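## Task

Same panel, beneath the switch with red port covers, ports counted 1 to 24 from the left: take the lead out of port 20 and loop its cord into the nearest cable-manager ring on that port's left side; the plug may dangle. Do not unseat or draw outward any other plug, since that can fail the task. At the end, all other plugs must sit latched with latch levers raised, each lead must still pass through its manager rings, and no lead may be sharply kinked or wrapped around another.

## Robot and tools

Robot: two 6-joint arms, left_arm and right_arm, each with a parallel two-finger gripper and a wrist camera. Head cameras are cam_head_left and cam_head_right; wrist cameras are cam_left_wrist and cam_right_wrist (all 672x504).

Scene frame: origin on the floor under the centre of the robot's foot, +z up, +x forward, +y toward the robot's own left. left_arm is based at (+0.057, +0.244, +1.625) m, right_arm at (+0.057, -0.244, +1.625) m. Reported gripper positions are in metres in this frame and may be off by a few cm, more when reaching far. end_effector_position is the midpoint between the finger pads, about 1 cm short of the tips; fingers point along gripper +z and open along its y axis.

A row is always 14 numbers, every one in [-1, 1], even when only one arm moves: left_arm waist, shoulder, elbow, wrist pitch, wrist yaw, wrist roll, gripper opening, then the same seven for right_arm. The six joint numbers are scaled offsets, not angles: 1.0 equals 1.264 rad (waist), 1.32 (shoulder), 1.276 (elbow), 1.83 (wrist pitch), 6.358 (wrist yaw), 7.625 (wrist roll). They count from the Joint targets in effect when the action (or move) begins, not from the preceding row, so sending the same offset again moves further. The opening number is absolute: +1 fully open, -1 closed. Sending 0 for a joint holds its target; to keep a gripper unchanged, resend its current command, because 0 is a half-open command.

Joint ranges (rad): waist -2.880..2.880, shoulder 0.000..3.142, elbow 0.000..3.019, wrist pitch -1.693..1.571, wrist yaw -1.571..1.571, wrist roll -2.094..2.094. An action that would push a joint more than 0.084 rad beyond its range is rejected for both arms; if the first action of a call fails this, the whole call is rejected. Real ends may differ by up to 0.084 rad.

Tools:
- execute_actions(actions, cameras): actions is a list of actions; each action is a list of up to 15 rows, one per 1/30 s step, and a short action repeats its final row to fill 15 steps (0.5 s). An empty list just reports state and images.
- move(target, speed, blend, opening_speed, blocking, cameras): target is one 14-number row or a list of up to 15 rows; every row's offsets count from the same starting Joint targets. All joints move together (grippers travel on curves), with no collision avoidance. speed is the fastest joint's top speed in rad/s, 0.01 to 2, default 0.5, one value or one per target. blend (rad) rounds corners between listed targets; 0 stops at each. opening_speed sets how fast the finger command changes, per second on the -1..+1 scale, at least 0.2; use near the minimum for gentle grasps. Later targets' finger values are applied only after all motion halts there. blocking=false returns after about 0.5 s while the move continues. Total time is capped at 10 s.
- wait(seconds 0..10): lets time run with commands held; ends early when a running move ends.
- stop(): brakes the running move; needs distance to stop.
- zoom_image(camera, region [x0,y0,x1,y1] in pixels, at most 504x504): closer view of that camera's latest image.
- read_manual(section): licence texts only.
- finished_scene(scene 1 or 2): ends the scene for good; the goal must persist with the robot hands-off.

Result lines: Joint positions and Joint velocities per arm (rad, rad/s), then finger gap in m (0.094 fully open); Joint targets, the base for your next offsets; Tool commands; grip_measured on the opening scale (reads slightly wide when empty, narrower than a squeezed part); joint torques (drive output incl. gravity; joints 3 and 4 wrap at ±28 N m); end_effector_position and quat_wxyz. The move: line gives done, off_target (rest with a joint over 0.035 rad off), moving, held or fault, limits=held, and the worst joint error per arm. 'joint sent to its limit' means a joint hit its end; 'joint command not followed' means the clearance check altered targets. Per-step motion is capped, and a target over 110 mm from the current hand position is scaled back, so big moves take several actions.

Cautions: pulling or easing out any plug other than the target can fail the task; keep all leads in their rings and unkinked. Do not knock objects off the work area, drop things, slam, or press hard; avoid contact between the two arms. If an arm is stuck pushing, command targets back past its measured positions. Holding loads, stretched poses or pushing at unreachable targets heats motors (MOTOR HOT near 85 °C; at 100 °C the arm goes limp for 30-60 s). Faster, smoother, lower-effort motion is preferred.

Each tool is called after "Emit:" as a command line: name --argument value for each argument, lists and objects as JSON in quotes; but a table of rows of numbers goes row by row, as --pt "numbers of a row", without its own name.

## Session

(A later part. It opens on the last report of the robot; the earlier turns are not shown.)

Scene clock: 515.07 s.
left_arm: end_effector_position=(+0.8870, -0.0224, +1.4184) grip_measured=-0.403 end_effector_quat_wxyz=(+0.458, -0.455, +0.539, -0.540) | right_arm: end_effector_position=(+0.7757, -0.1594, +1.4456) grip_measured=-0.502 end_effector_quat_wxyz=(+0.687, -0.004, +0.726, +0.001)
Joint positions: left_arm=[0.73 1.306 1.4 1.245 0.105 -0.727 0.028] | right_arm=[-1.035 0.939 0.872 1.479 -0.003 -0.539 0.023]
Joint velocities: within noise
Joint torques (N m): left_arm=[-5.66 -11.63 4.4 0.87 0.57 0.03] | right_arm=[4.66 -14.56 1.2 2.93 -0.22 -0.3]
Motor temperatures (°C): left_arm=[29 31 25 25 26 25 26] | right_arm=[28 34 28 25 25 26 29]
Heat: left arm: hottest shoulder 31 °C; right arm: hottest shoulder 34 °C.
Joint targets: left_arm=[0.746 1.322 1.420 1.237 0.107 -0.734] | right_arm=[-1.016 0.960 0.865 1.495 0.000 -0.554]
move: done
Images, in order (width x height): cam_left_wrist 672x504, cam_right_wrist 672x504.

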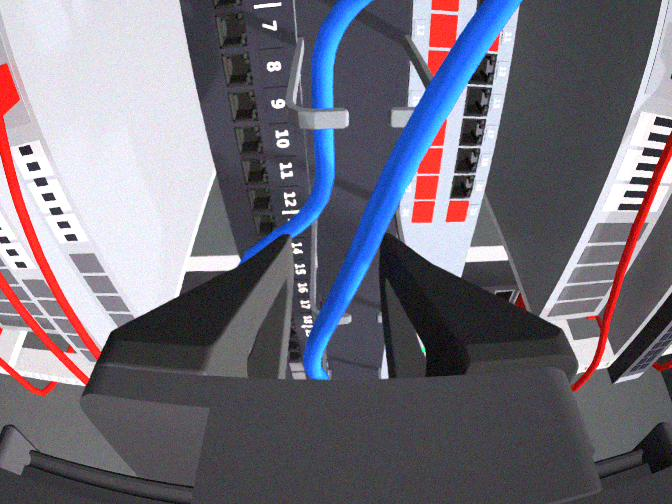

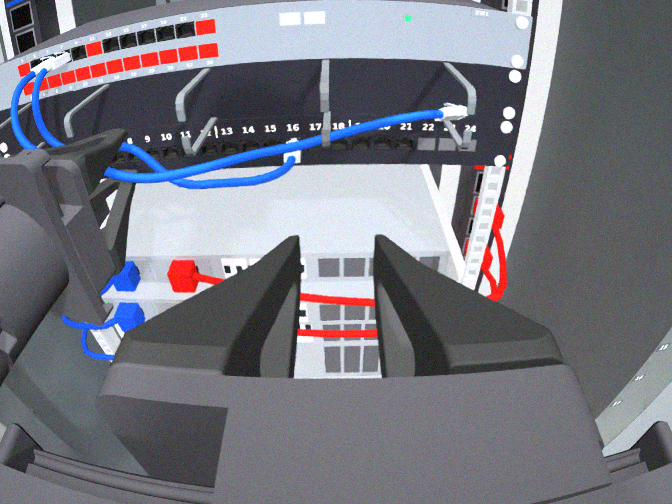

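Emit:
move --target '[-0.0364, -0.0356, -0.0682, 0.0344, 0, 0, -0.4, 0, 0, 0, 0, 0, 0, -0.5]' --speed 0.12

Scene clock: 550.90 s.
left_arm: end_effector_position=(+0.8703, -0.0223, +1.4274) grip_measured=-0.403 end_effector_quat_wxyz=(+0.454, -0.458, +0.535, -0.545) | right_arm: end_effector_position=(+0.7757, -0.1594, +1.4456) grip_measured=-0.502 end_effector_quat_wxyz=(+0.687, -0.004, +0.726, +0.001)
Joint positions: left_arm=[0.714 1.285 1.339 1.285 0.105 -0.727 0.028] | right_arm=[-1.035 0.939 0.872 1.479 -0.003 -0.54 0.023]
Joint velocities: within noise
Joint torques (N m): left_arm=[-8 -12.63 2.36 1.63 0.56 0.01] | right_arm=[4.72 -14.51 1.24 2.85 -0.23 -0.29]
Motor temperatures (°C): left_arm=[29 30 26 25 26 25 26] | right_arm=[28 34 28 25 25 26 29]
Heat: left arm: hottest shoulder 30 °C; right arm: hottest shoulder 34 °C.
Joint targets: left_arm=[0.700 1.275 1.333 1.299 0.107 -0.734] | right_arm=[-1.016 0.960 0.865 1.495 0.000 -0.554]
move: done

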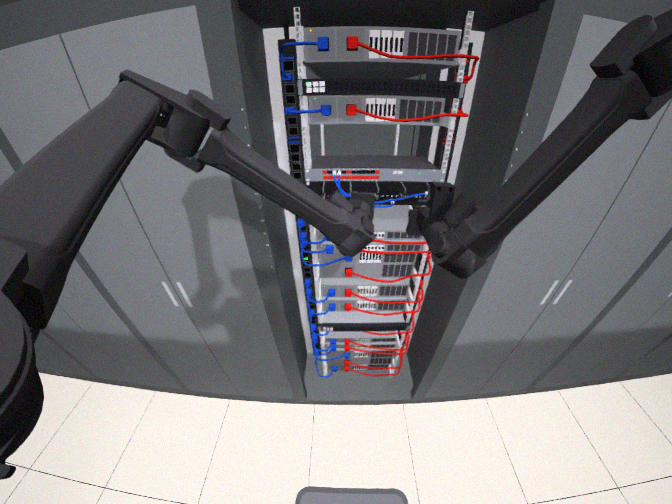

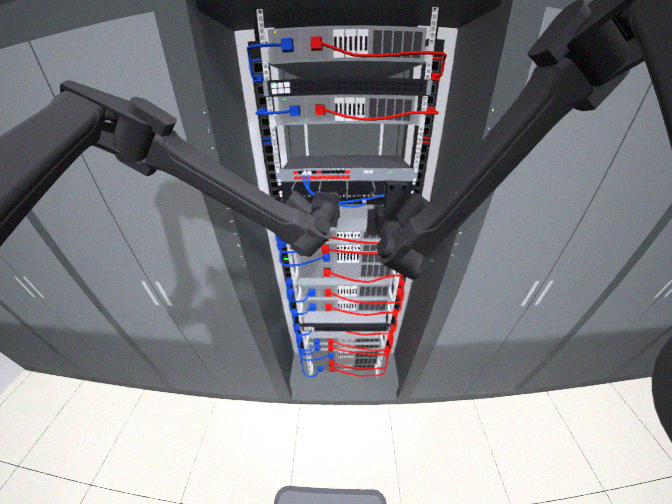

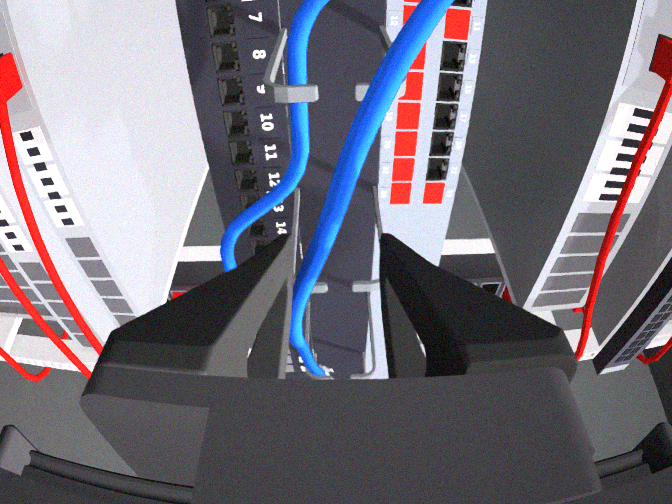

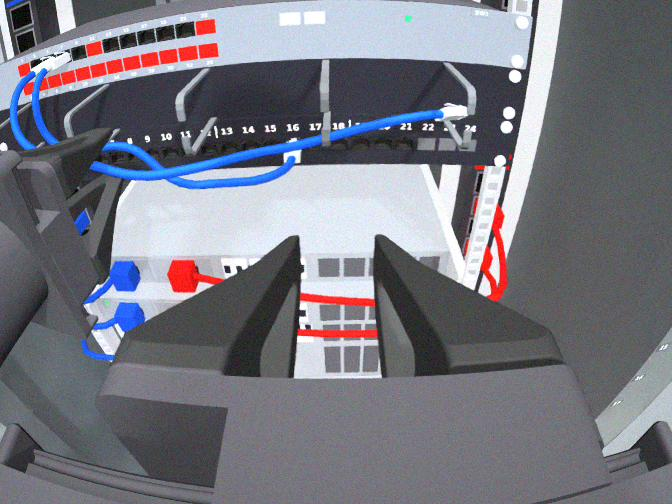

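Emit:
zoom_image --camera "cam_left_wrist" --region '[200, 0, 500, 380]'

Emit:
zoom_image --camera "cam_right_wrist" --region '[0, 40, 320, 260]'

Scaled by 1.326 from the camera's 672x504 image, which has a finer 960x720 frame.

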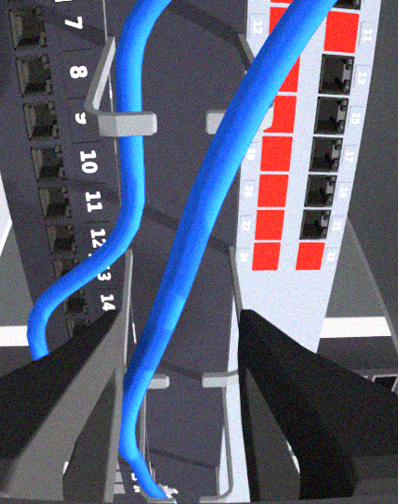

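Scaled by 1.575 from the camera's 672x504 image, which has a finer 960x720 frame.

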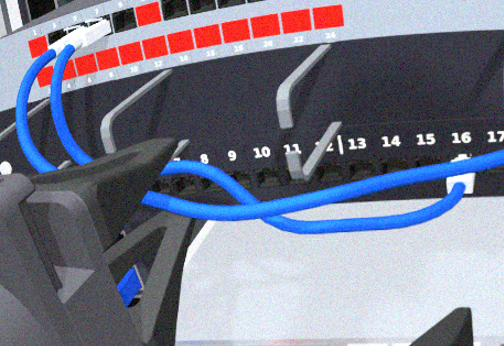

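Emit:
move --target '[0.0475, -0.0174, -0.0141, -0.0164, 0, -0.0021, -0.4, 0, 0, 0, 0, 0, 0, -0.5]' --speed 0.12 --cameras '["cam_left_wrist", "cam_right_wrist"]'

Emit:
zoom_image --camera "cam_left_wrist" --region '[200, 0, 500, 380]'

Scene clock: 577.97 s.
left_arm: end_effector_position=(+0.8700, -0.0085, +1.4223) grip_measured=-0.403 end_effector_quat_wxyz=(+0.456, -0.457, +0.541, -0.539) | right_arm: end_effector_position=(+0.7757, -0.1594, +1.4456) grip_measured=-0.502 end_effector_quat_wxyz=(+0.687, -0.004, +0.726, +0.001)
Joint positions: left_arm=[0.746 1.263 1.321 1.277 0.105 -0.742 0.028] | right_arm=[-1.035 0.939 0.872 1.479 -0.003 -0.54 0.023]
Joint velocities: within noise
Joint torques (N m): left_arm=[-5.07 -12.92 2.32 0.88 0.55 0.01] | right_arm=[4.48 -14.56 1.17 2.88 -0.22 -0.29]
Motor temperatures (°C): left_arm=[29 31 25 25 26 25 25] | right_arm=[28 33 27 25 25 26 29]
Heat: left arm: hottest shoulder 31 °C; right arm: hottest shoulder 33 °C.
Joint targets: left_arm=[0.760 1.252 1.315 1.269 0.107 -0.751] | right_arm=[-1.016 0.960 0.865 1.495 0.000 -0.554]
move: done
Images, in order (width x height): cam_left_wrist 672x504, cam_right_wrist 672x504.

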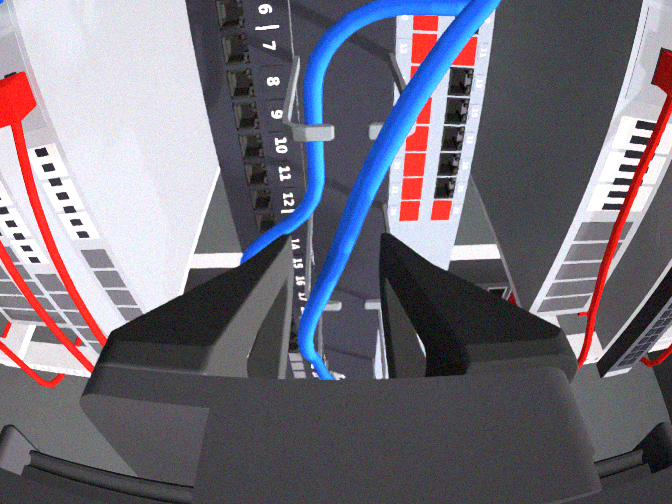

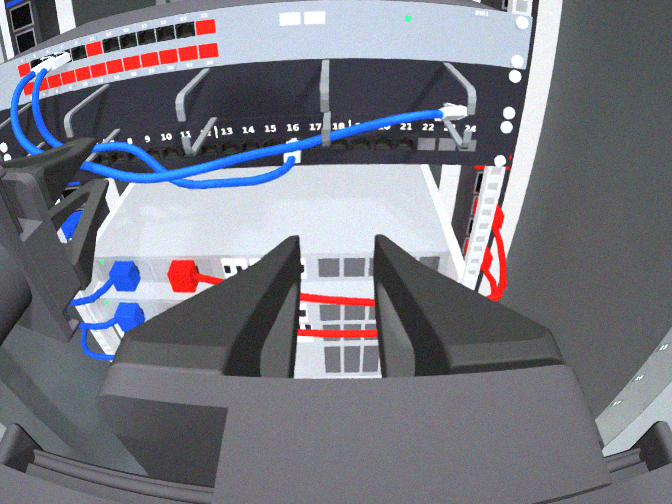

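Scaled by 1.326 from the camera's 672x504 image, which has a finer 960x720 frame.

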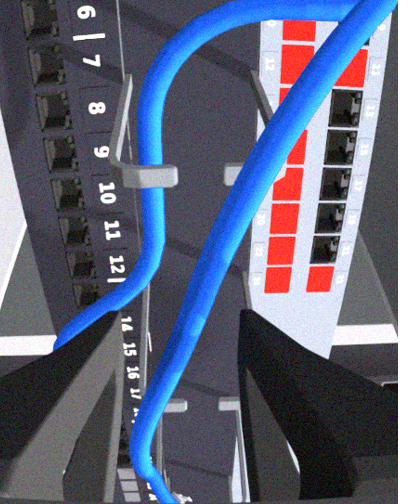

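Emit:
move --target '[0.0047, -0.0061, -0.04, 0.0339, 0, 0, -0.4, 0, 0, 0, 0, 0, 0, -0.5]' --speed 0.12 --cameras '["cam_left_wrist", "cam_right_wrist"]'

Emit:
zoom_image --camera "cam_left_wrist" --region '[200, 0, 500, 380]'

Emit:
zoom_image --camera "cam_right_wrist" --region '[0, 40, 320, 260]'

Scene clock: 599.67 s.
left_arm: end_effector_position=(+0.8521, -0.0085, +1.4198) grip_measured=-0.403 end_effector_quat_wxyz=(+0.455, -0.456, +0.544, -0.538) | right_arm: end_effector_position=(+0.7757, -0.1594, +1.4456) grip_measured=-0.502 end_effector_quat_wxyz=(+0.687, -0.004, +0.726, +0.001)
Joint positions: left_arm=[0.75 1.257 1.269 1.317 0.105 -0.743 0.028] | right_arm=[-1.035 0.939 0.872 1.479 -0.003 -0.54 0.023]
Joint velocities: within noise
Joint torques (N m): left_arm=[-4.6 -12.81 2.07 1.98 0.55 0] | right_arm=[4.48 -14.51 1.17 2.92 -0.22 -0.29]
Motor temperatures (°C): left_arm=[29 31 25 25 26 25 25] | right_arm=[28 33 27 25 25 26 29]
Heat: left arm: hottest shoulder 31 °C; right arm: hottest shoulder 33 °C.
Joint targets: left_arm=[0.766 1.244 1.264 1.332 0.107 -0.751] | right_arm=[-1.016 0.960 0.865 1.495 0.000 -0.554]
move: done
Images, in order (width x height): cam_left_wrist 672x504, cam_right_wrist 672x504.

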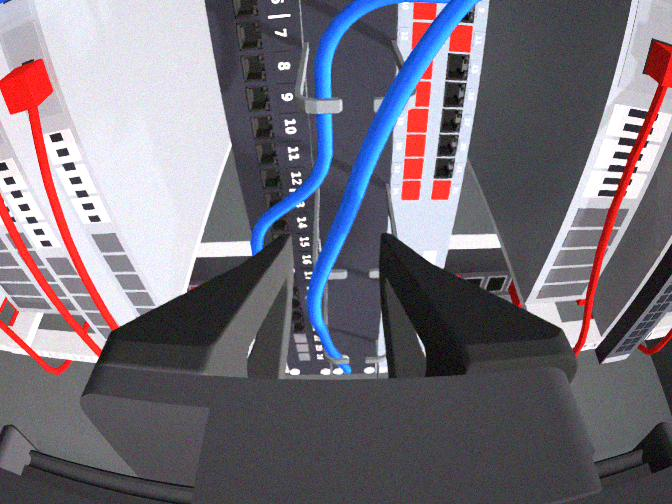

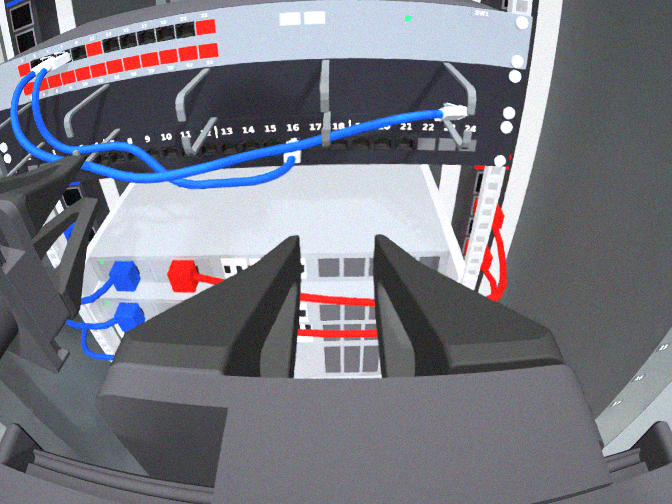

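Scaled by 1.326 from the camera's 672x504 image, which has a finer 960x720 frame.

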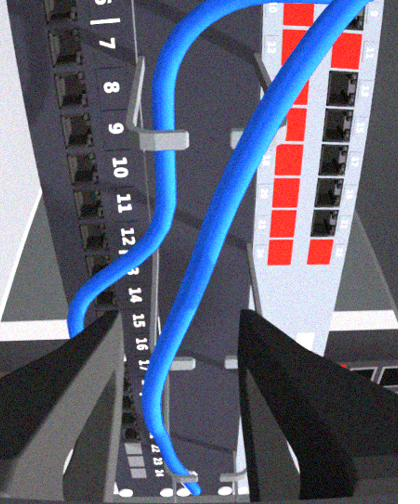

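Scaled by 1.575 from the camera's 672x504 image, which has a finer 960x720 frame.

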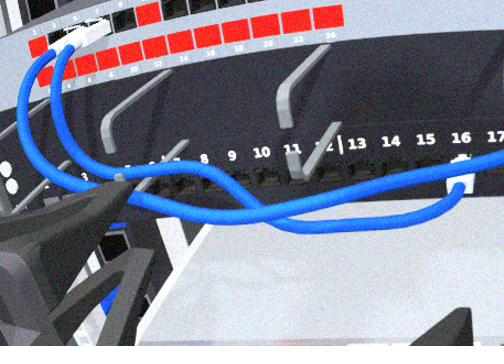

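Emit:
move --target '[0, 0, 0, 0, 0, 0, -0.94, 0, 0, 0, 0, 0, 0, -0.5]' --opening_speed 0.3 --cameras '["cam_left_wrist", "cam_right_wrist"]'

Emit:
zoom_image --camera "cam_left_wrist" --region '[200, 0, 500, 380]'

Emit:
zoom_image --camera "cam_right_wrist" --region '[0, 40, 320, 260]'

Scene clock: 612.77 s.
left_arm: end_effector_position=(+0.8520, -0.0083, +1.4198) grip_measured=-0.936 end_effector_quat_wxyz=(+0.455, -0.456, +0.544, -0.538) | right_arm: end_effector_position=(+0.7757, -0.1594, +1.4456) grip_measured=-0.502 end_effector_quat_wxyz=(+0.687, -0.004, +0.726, +0.001)
Joint positions: left_arm=[0.75 1.256 1.269 1.317 0.105 -0.743 0.003] | right_arm=[-1.035 0.939 0.872 1.479 -0.003 -0.54 0.023]
Joint velocities: within noise
Joint torques (N m): left_arm=[-4.95 -13.27 2.11 1.81 0.57 0.01] | right_arm=[4.6 -14.62 1.29 2.85 -0.23 -0.3]
Motor temperatures (°C): left_arm=[29 31 25 25 26 25 25] | right_arm=[28 33 27 25 25 26 29]
Heat: left arm: hottest shoulder 31 °C; right arm: hottest shoulder 33 °C.
Joint targets: left_arm=[0.766 1.244 1.264 1.332 0.107 -0.750] | right_arm=[-1.016 0.960 0.865 1.495 0.000 -0.554]
move: done
Images, in order (width x height): cam_left_wrist 672x504, cam_right_wrist 672x504.

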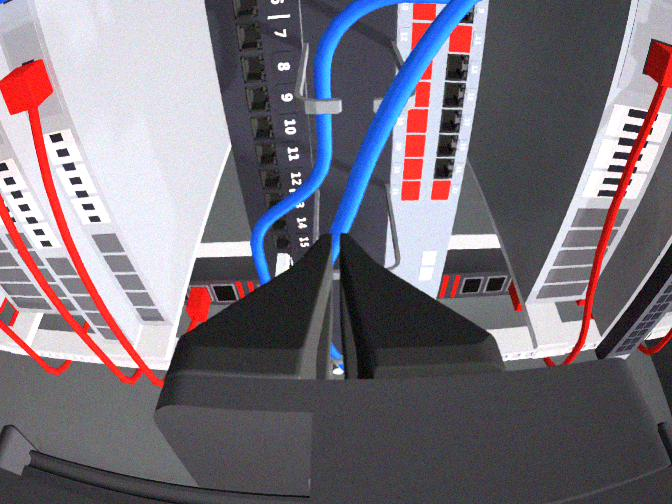

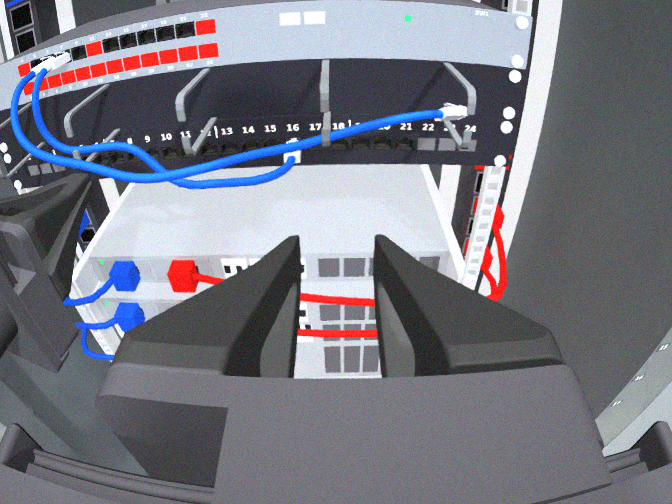

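Scaled by 1.326 from the camera's 672x504 image, which has a finer 960x720 frame.

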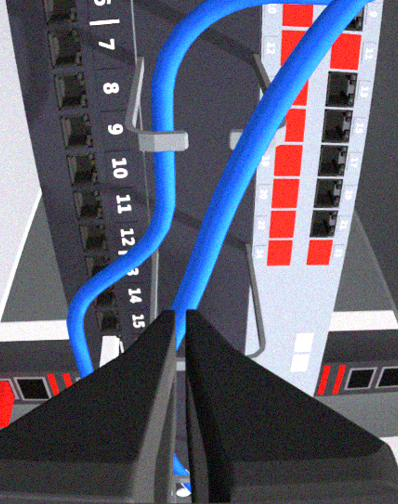

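Scaled by 1.575 from the camera's 672x504 image, which has a finer 960x720 frame.

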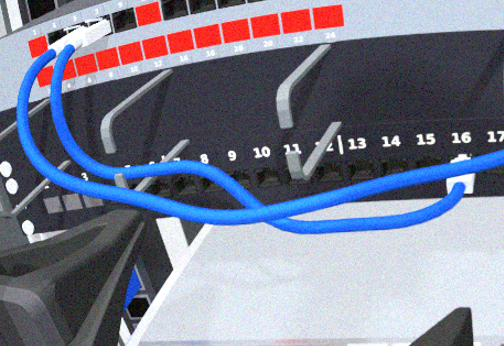

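Emit:
move --pt "0 0 0 0 0 0 -0.35 0 0 0 0 0 0 -0.5" --pt "-0.0494 0.0333 0.1066 -0.0607 0 0.0021 -0.35 0 0 0 0 0 0 -0.5" --speed 0.12 --opening_speed 0.5 --cameras '["cam_left_wrist", "cam_right_wrist"]'

Emit:
zoom_image --camera "cam_left_wrist" --region '[200, 0, 500, 380]'

Emit:
zoom_image --camera "cam_right_wrist" --region '[0, 40, 320, 260]'

Scene clock: 636.90 s.
left_arm: end_effector_position=(+0.8883, -0.0161, +1.4303) grip_measured=-0.353 end_effector_quat_wxyz=(+0.449, -0.462, +0.534, -0.547) | right_arm: end_effector_position=(+0.7757, -0.1594, +1.4456) grip_measured=-0.502 end_effector_quat_wxyz=(+0.687, -0.004, +0.726, +0.001)
Joint positions: left_arm=[0.719 1.273 1.378 1.229 0.105 -0.743 0.03] | right_arm=[-1.035 0.939 0.872 1.479 -0.003 -0.54 0.023]
Joint velocities: within noise
Joint torques (N m): left_arm=[-8.12 -11.4 4.67 0.92 0.57 0.21] | right_arm=[4.6 -14.51 1.18 2.89 -0.22 -0.3]
Motor temperatures (°C): left_arm=[29 32 25 25 26 25 25] | right_arm=[28 33 27 25 25 26 29]
Heat: left arm: hottest shoulder 32 °C; right arm: hottest shoulder 33 °C.
Joint targets: left_arm=[0.704 1.288 1.400 1.221 0.107 -0.735] | right_arm=[-1.016 0.960 0.865 1.495 0.000 -0.554]
move: done
Images, in order (width x height): cam_left_wrist 672x504, cam_right_wrist 672x504.

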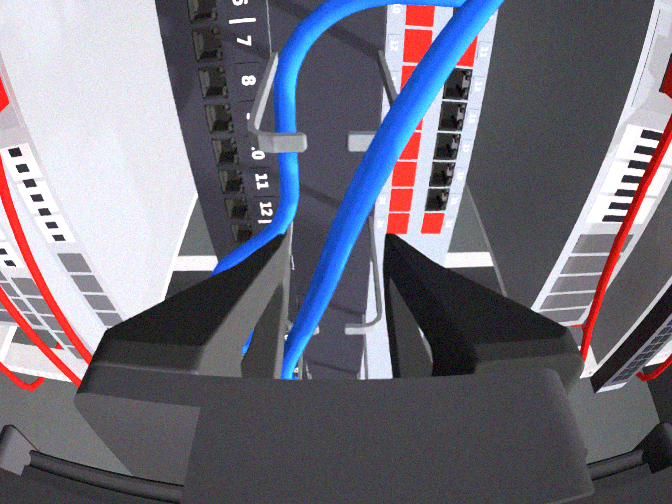

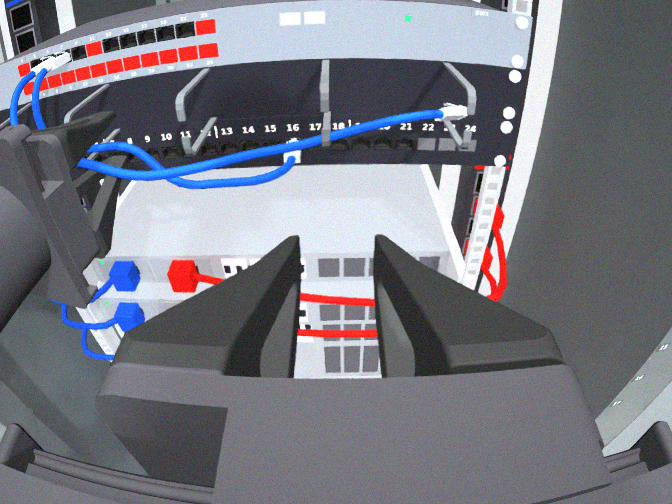

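Scaled by 1.326 from the camera's 672x504 image, which has a finer 960x720 frame.

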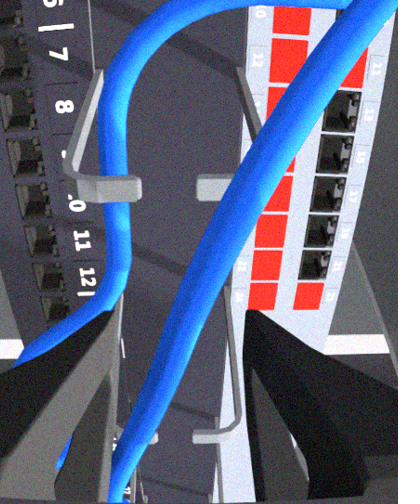

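Scaled by 1.575 from the camera's 672x504 image, which has a finer 960x720 frame.

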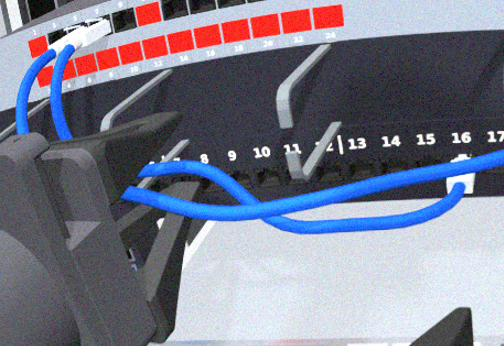

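Emit:
move --target '[0.0475, 0, -0.0576, 0.0361, 0, -0.0021, -0.4, 0, 0, 0, 0, 0, 0, -0.5]' --speed 0.12 --cameras '["cam_left_wrist", "cam_right_wrist"]'

Emit:
zoom_image --camera "cam_left_wrist" --region '[200, 0, 500, 380]'

Emit:
zoom_image --camera "cam_right_wrist" --region '[0, 40, 320, 260]'

Scene clock: 670.27 s.
left_arm: end_effector_position=(+0.8704, -0.0121, +1.4174) grip_measured=-0.397 end_effector_quat_wxyz=(+0.454, -0.456, +0.544, -0.539) | right_arm: end_effector_position=(+0.7757, -0.1594, +1.4456) grip_measured=-0.502 end_effector_quat_wxyz=(+0.687, -0.004, +0.726, +0.001)
Joint positions: left_arm=[0.749 1.274 1.331 1.272 0.106 -0.742 0.028] | right_arm=[-1.035 0.939 0.872 1.479 -0.003 -0.54 0.023]
Joint velocities: within noise
Joint torques (N m): left_arm=[-5.07 -11.58 2.39 1.85 0.56 0] | right_arm=[4.54 -14.62 1.18 2.91 -0.21 -0.28]
Motor temperatures (°C): left_arm=[29 31 25 25 26 25 25] | right_arm=[28 33 27 25 25 26 28]
Heat: left arm: hottest shoulder 31 °C; right arm: hottest shoulder 33 °C.
Joint targets: left_arm=[0.764 1.288 1.326 1.287 0.107 -0.750] | right_arm=[-1.016 0.960 0.865 1.495 0.000 -0.554]
move: done
Images, in order (width x height): cam_left_wrist 672x504, cam_right_wrist 672x504.

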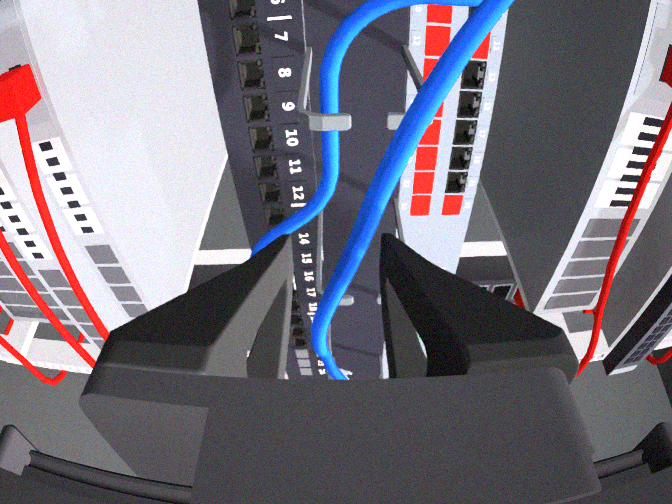

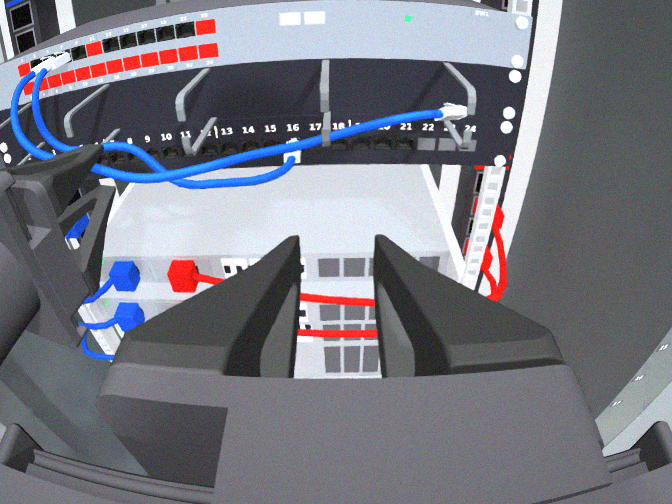

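Scaled by 1.326 from the camera's 672x504 image, which has a finer 960x720 frame.

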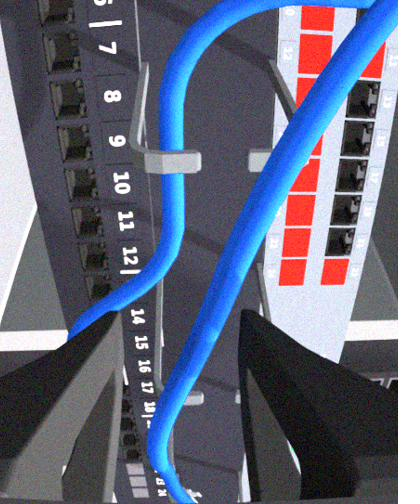

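Scaled by 1.575 from the camera's 672x504 image, which has a finer 960x720 frame.

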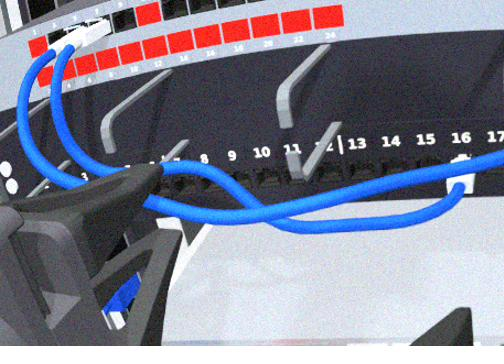

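Emit:
move --target '[0, 0, 0, 0, 0, 0, -0.94, 0, 0, 0, 0, 0, 0, -0.5]' --opening_speed 0.3 --cameras '["cam_left_wrist", "cam_right_wrist"]'

Emit:
zoom_image --camera "cam_left_wrist" --region '[200, 0, 500, 380]'

Emit:
zoom_image --camera "cam_right_wrist" --region '[0, 40, 320, 260]'

Scene clock: 677.07 s.
left_arm: end_effector_position=(+0.8705, -0.0115, +1.4179) grip_measured=-0.909 end_effector_quat_wxyz=(+0.455, -0.456, +0.543, -0.539) | right_arm: end_effector_position=(+0.7757, -0.1594, +1.4456) grip_measured=-0.502 end_effector_quat_wxyz=(+0.687, -0.004, +0.726, +0.001)
Joint positions: left_arm=[0.749 1.274 1.331 1.275 0.106 -0.743 0.004] | right_arm=[-1.035 0.939 0.872 1.479 -0.003 -0.54 0.023]
Joint velocities: within noise
Joint torques (N m): left_arm=[-5.07 -11.52 2.47 1.61 0.55 0.01] | right_arm=[4.42 -14.51 1.18 2.86 -0.22 -0.28]
Motor temperatures (°C): left_arm=[29 31 25 25 26 25 25] | right_arm=[28 33 27 25 25 26 28]
Heat: left arm: hottest shoulder 31 °C; right arm: hottest shoulder 33 °C.
Joint targets: left_arm=[0.764 1.288 1.326 1.287 0.107 -0.751] | right_arm=[-1.016 0.960 0.865 1.495 0.000 -0.554]
move: done
Images, in order (width x height): cam_left_wrist 672x504, cam_right_wrist 672x504.

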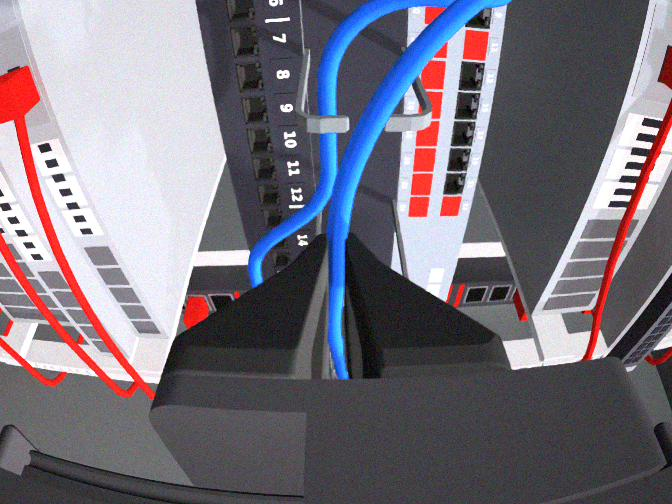

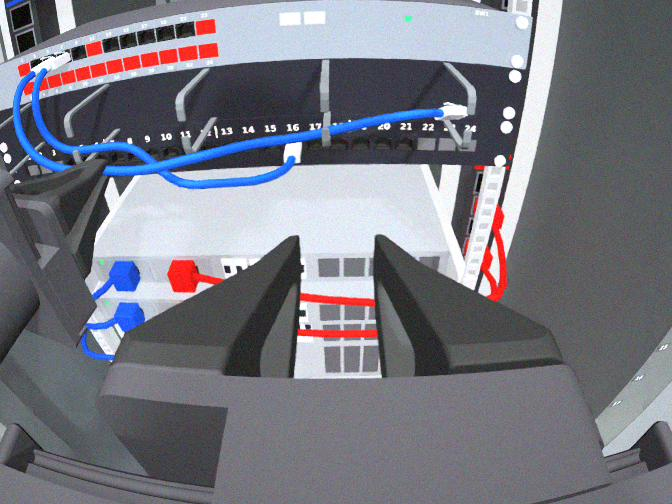

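Scaled by 1.326 from the camera's 672x504 image, which has a finer 960x720 frame.

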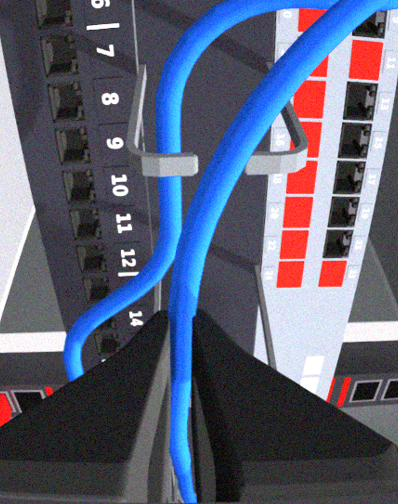

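Scaled by 1.575 from the camera's 672x504 image, which has a finer 960x720 frame.

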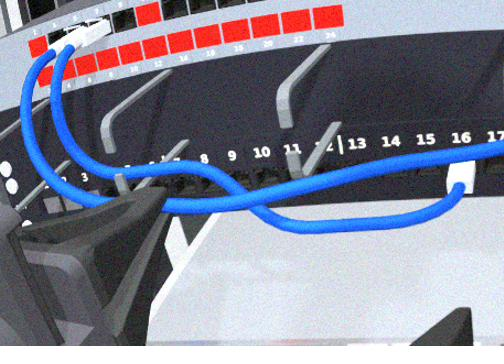

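Emit:
move --target '[-0.0309, 0.0182, 0.0893, -0.0437, 0, 0.0012, -0.94, 0, 0, 0, 0, 0, 0, -0.5]' --speed 0.1 --cameras '["cam_left_wrist", "cam_right_wrist"]'

Emit:
zoom_image --camera "cam_left_wrist" --region '[200, 0, 500, 380]'

Emit:
zoom_image --camera "cam_right_wrist" --region '[0, 40, 320, 260]'

Scene clock: 708.17 s.
left_arm: end_effector_position=(+0.8951, -0.0173, +1.4180) grip_measured=-0.912 end_effector_quat_wxyz=(+0.453, -0.458, +0.540, -0.542) | right_arm: end_effector_position=(+0.7757, -0.1594, +1.4456) grip_measured=-0.502 end_effector_quat_wxyz=(+0.687, -0.005, +0.726, +0.001)
Joint positions: left_arm=[0.74 1.298 1.415 1.214 0.106 -0.743 0.004] | right_arm=[-1.035 0.939 0.872 1.479 -0.003 -0.54 0.023]
Joint velocities: within noise
Joint torques (N m): left_arm=[-8.18 -11.99 5.19 0.95 0.53 0.11] | right_arm=[4.66 -14.51 1.2 2.88 -0.23 -0.3]
Motor temperatures (°C): left_arm=[29 31 25 25 26 25 26] | right_arm=[28 33 27 25 25 26 28]
Heat: left arm: hottest shoulder 31 °C; right arm: hottest shoulder 33 °C.
Joint targets: left_arm=[0.725 1.312 1.440 1.206 0.107 -0.741] | right_arm=[-1.016 0.960 0.865 1.495 0.000 -0.554]
move: done
Images, in order (width x height): cam_left_wrist 672x504, cam_right_wrist 672x504.

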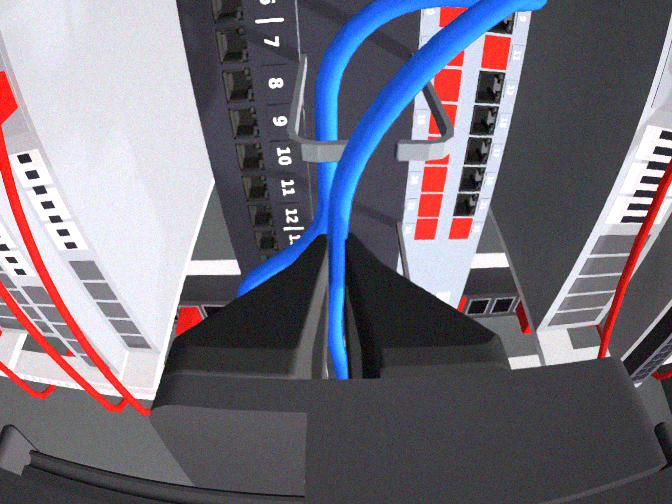

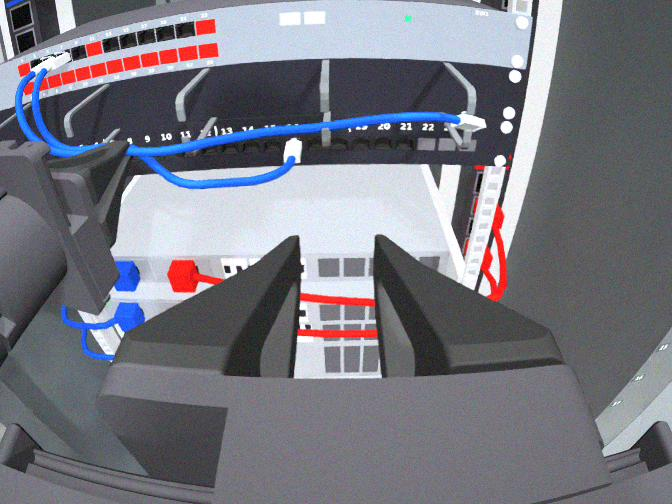

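Scaled by 1.326 from the camera's 672x504 image, which has a finer 960x720 frame.

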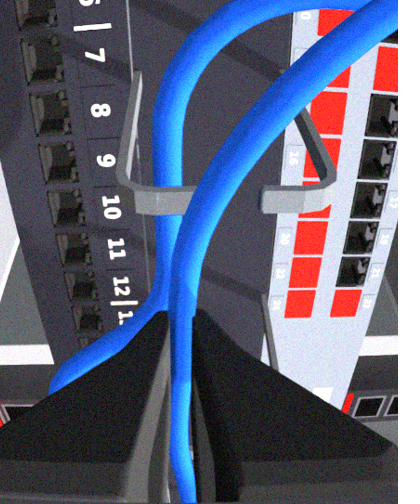

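Scaled by 1.575 from the camera's 672x504 image, which has a finer 960x720 frame.

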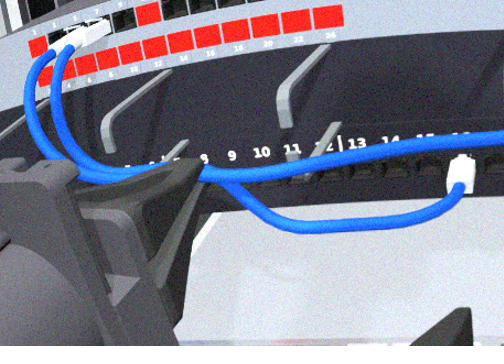

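Emit:
zoom_image --camera "cam_right_wrist" --region '[200, 90, 340, 210]'

Scaled by 3.600 from the camera's 672x504 image, which has a finer 960x720 frame.

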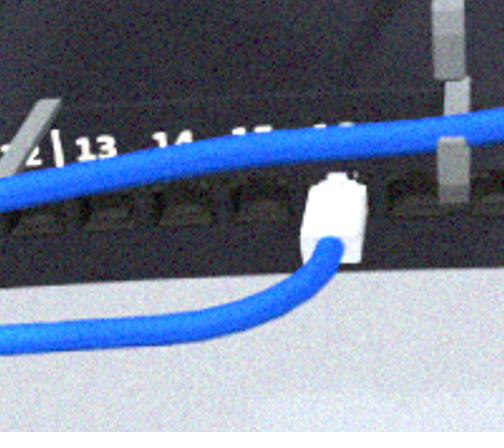

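Emit:
move --target '[-0.0142, 0, 0, 0, 0, 0.0012, -0.94, 0, 0, 0, 0, 0, 0, -0.5]' --speed 0.1 --cameras '["cam_left_wrist", "cam_right_wrist"]'

Emit:
zoom_image --camera "cam_left_wrist" --region '[200, 0, 500, 380]'

Scene clock: 720.40 s.
left_arm: end_effector_position=(+0.8952, -0.0221, +1.4237) grip_measured=-0.912 end_effector_quat_wxyz=(+0.450, -0.460, +0.537, -0.546) | right_arm: end_effector_position=(+0.7757, -0.1594, +1.4456) grip_measured=-0.502 end_effector_quat_wxyz=(+0.687, -0.005, +0.726, +0.001)
Joint positions: left_arm=[0.722 1.298 1.416 1.214 0.106 -0.739 0.004] | right_arm=[-1.035 0.939 0.872 1.479 -0.003 -0.54 0.023]
Joint velocities: within noise
Joint torques (N m): left_arm=[-8.41 -11.75 4.93 0.9 0.56 0.12] | right_arm=[4.37 -14.68 1.21 2.92 -0.22 -0.29]
Motor temperatures (°C): left_arm=[29 31 26 25 26 25 27] | right_arm=[28 33 27 25 25 26 28]
Heat: left arm: hottest shoulder 31 °C; right arm: hottest shoulder 33 °C.
Joint targets: left_arm=[0.707 1.312 1.440 1.206 0.107 -0.732] | right_arm=[-1.016 0.960 0.865 1.495 0.000 -0.554]
move: done
Images, in order (width x height): cam_left_wrist 672x504, cam_right_wrist 672x504.

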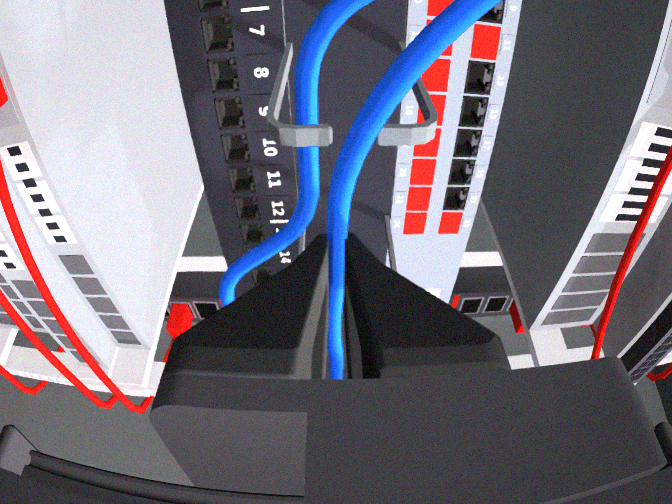

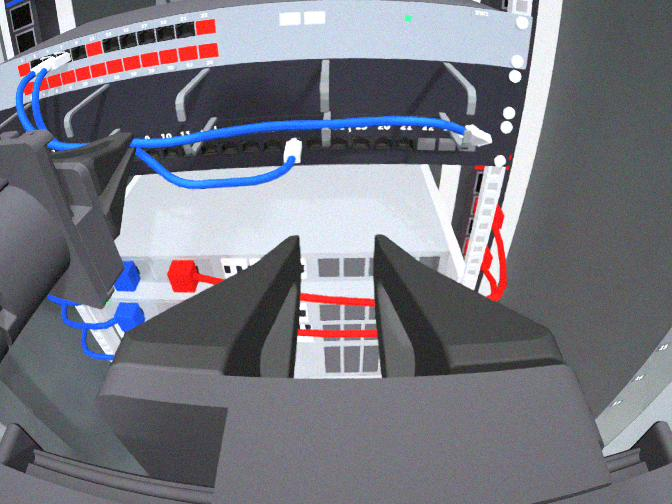

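Scaled by 1.326 from the camera's 672x504 image, which has a finer 960x720 frame.

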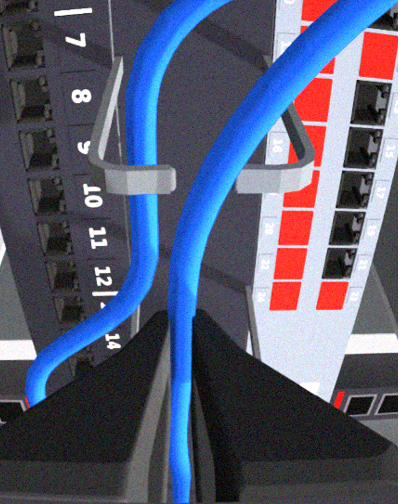

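Emit:
move --target '[-0.002, 0.0133, 0.0665, -0.0369, 0, 0, -0.94, 0, 0, 0, 0, 0, 0, -0.5]' --speed 0.1 --cameras '["cam_left_wrist", "cam_right_wrist"]'

Emit:
zoom_image --camera "cam_left_wrist" --region '[200, 0, 500, 380]'

Emit:
zoom_image --camera "cam_right_wrist" --region '[0, 40, 320, 260]'

Scene clock: 733.40 s.
left_arm: end_effector_position=(+0.9148, -0.0269, +1.4211) grip_measured=-0.912 end_effector_quat_wxyz=(+0.445, -0.459, +0.540, -0.547) | right_arm: end_effector_position=(+0.7757, -0.1594, +1.4456) grip_measured=-0.502 end_effector_quat_wxyz=(+0.687, -0.005, +0.726, +0.001)
Joint positions: left_arm=[0.72 1.317 1.485 1.15 0.107 -0.738 0.004] | right_arm=[-1.035 0.939 0.872 1.479 -0.003 -0.54 0.023]
Joint velocities: within noise
Joint torques (N m): left_arm=[-8.59 -11.69 6.54 0.84 0.52 0.16] | right_arm=[4.6 -14.45 1.2 2.92 -0.22 -0.3]
Motor temperatures (°C): left_arm=[29 31 26 25 26 25 27] | right_arm=[28 33 27 25 25 26 28]
Heat: left arm: hottest shoulder 31 °C; right arm: hottest shoulder 33 °C.
Joint targets: left_arm=[0.704 1.329 1.525 1.139 0.107 -0.732] | right_arm=[-1.016 0.960 0.865 1.495 0.000 -0.554]
move: off_target (left_arm); left_arm: the elbow is farthest, 0.039 rad from its target
Images, in order (width x height): cam_left_wrist 672x504, cam_right_wrist 672x504.

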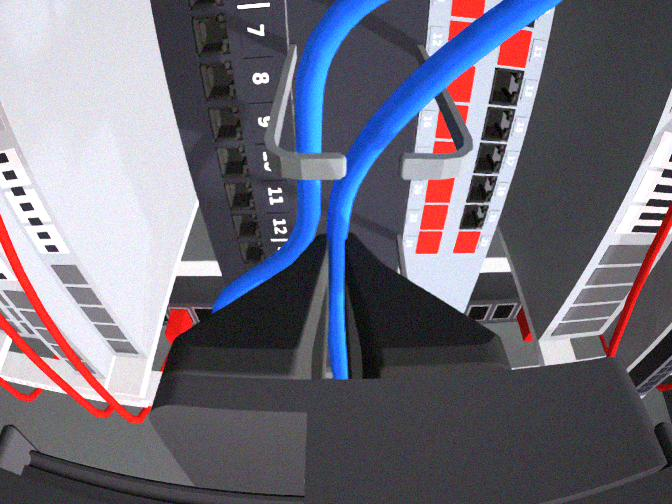

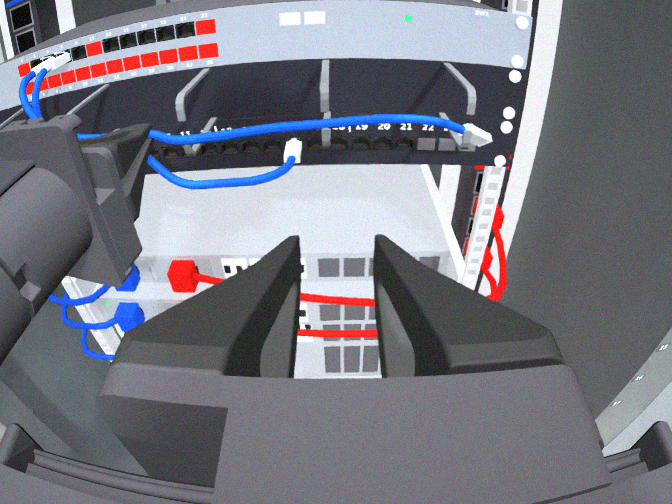

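Scaled by 1.326 from the camera's 672x504 image, which has a finer 960x720 frame.

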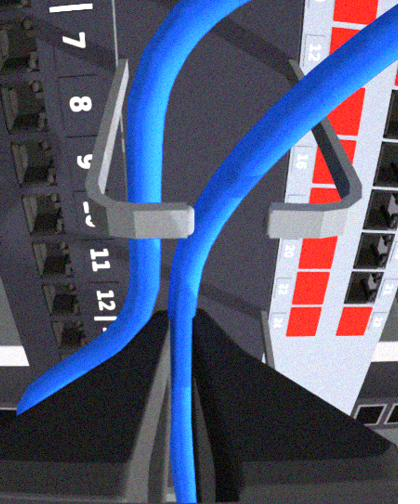

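Scaled by 1.575 from the camera's 672x504 image, which has a finer 960x720 frame.

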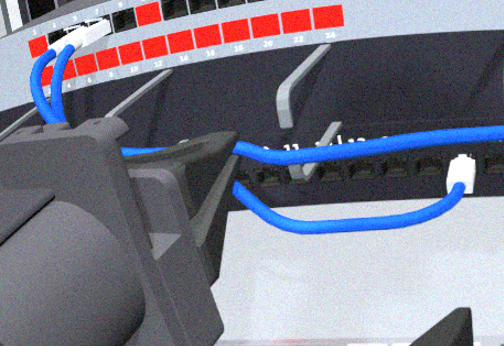

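Emit:
move --target '[0.008, 0.006, 0.0282, -0.0142, 0, 0, -0.94, 0, 0, 0, 0, 0, 0, -0.5]' --speed 0.1 --cameras '["cam_left_wrist", "cam_right_wrist"]'

Emit:
zoom_image --camera "cam_left_wrist" --region '[200, 0, 500, 380]'

Emit:
zoom_image --camera "cam_right_wrist" --region '[0, 40, 320, 260]'

Scene clock: 745.17 s.
left_arm: end_effector_position=(+0.9299, -0.0251, +1.4234) grip_measured=-0.912 end_effector_quat_wxyz=(+0.449, -0.459, +0.537, -0.548) | right_arm: end_effector_position=(+0.7757, -0.1594, +1.4456) grip_measured=-0.502 end_effector_quat_wxyz=(+0.687, -0.005, +0.726, +0.001)
Joint positions: left_arm=[0.72 1.327 1.534 1.121 0.109 -0.738 0.004] | right_arm=[-1.035 0.939 0.872 1.479 -0.003 -0.54 0.023]
Joint velocities: within noise
Joint torques (N m): left_arm=[-7.65 -12.1 5.67 0.91 0.42 0.14] | right_arm=[4.48 -14.86 1.2 2.88 -0.22 -0.29]
Motor temperatures (°C): left_arm=[29 31 26 25 26 25 27] | right_arm=[28 33 27 25 25 26 28]
Heat: left arm: hottest shoulder 31 °C; right arm: hottest shoulder 33 °C.
Joint targets: left_arm=[0.714 1.337 1.561 1.113 0.107 -0.732] | right_arm=[-1.016 0.960 0.865 1.495 0.000 -0.554]
move: done
Images, in order (width x height): cam_left_wrist 672x504, cam_right_wrist 672x504.

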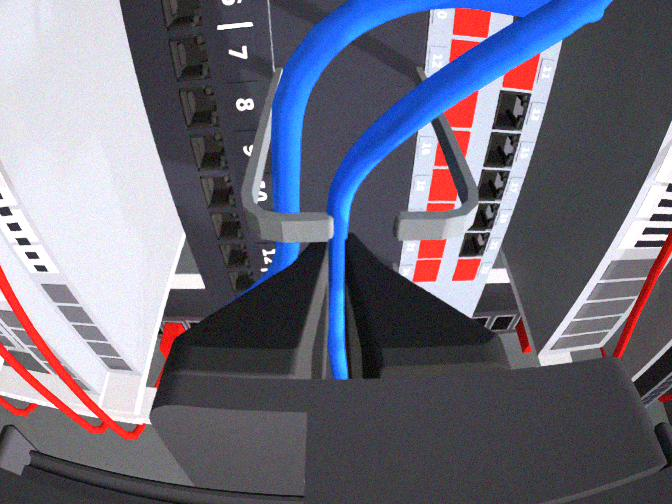

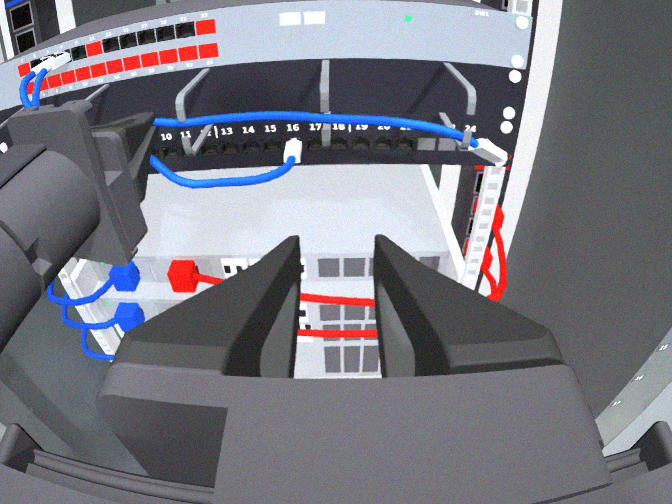

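Scaled by 1.326 from the camera's 672x504 image, which has a finer 960x720 frame.

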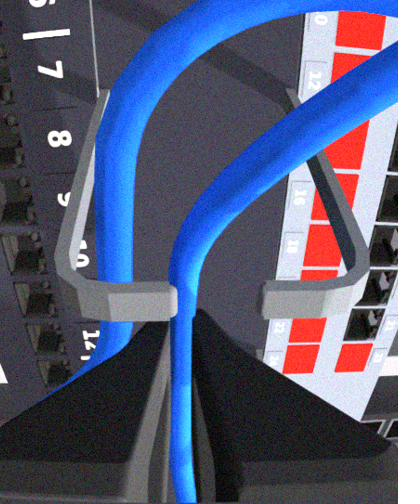

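Scaled by 1.575 from the camera's 672x504 image, which has a finer 960x720 frame.

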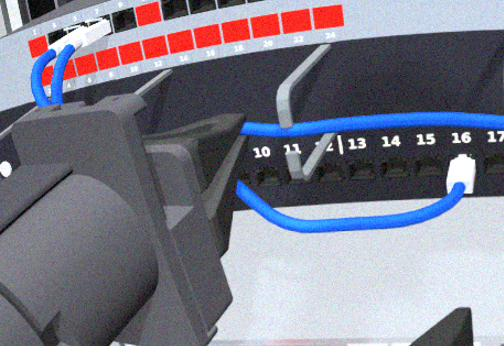

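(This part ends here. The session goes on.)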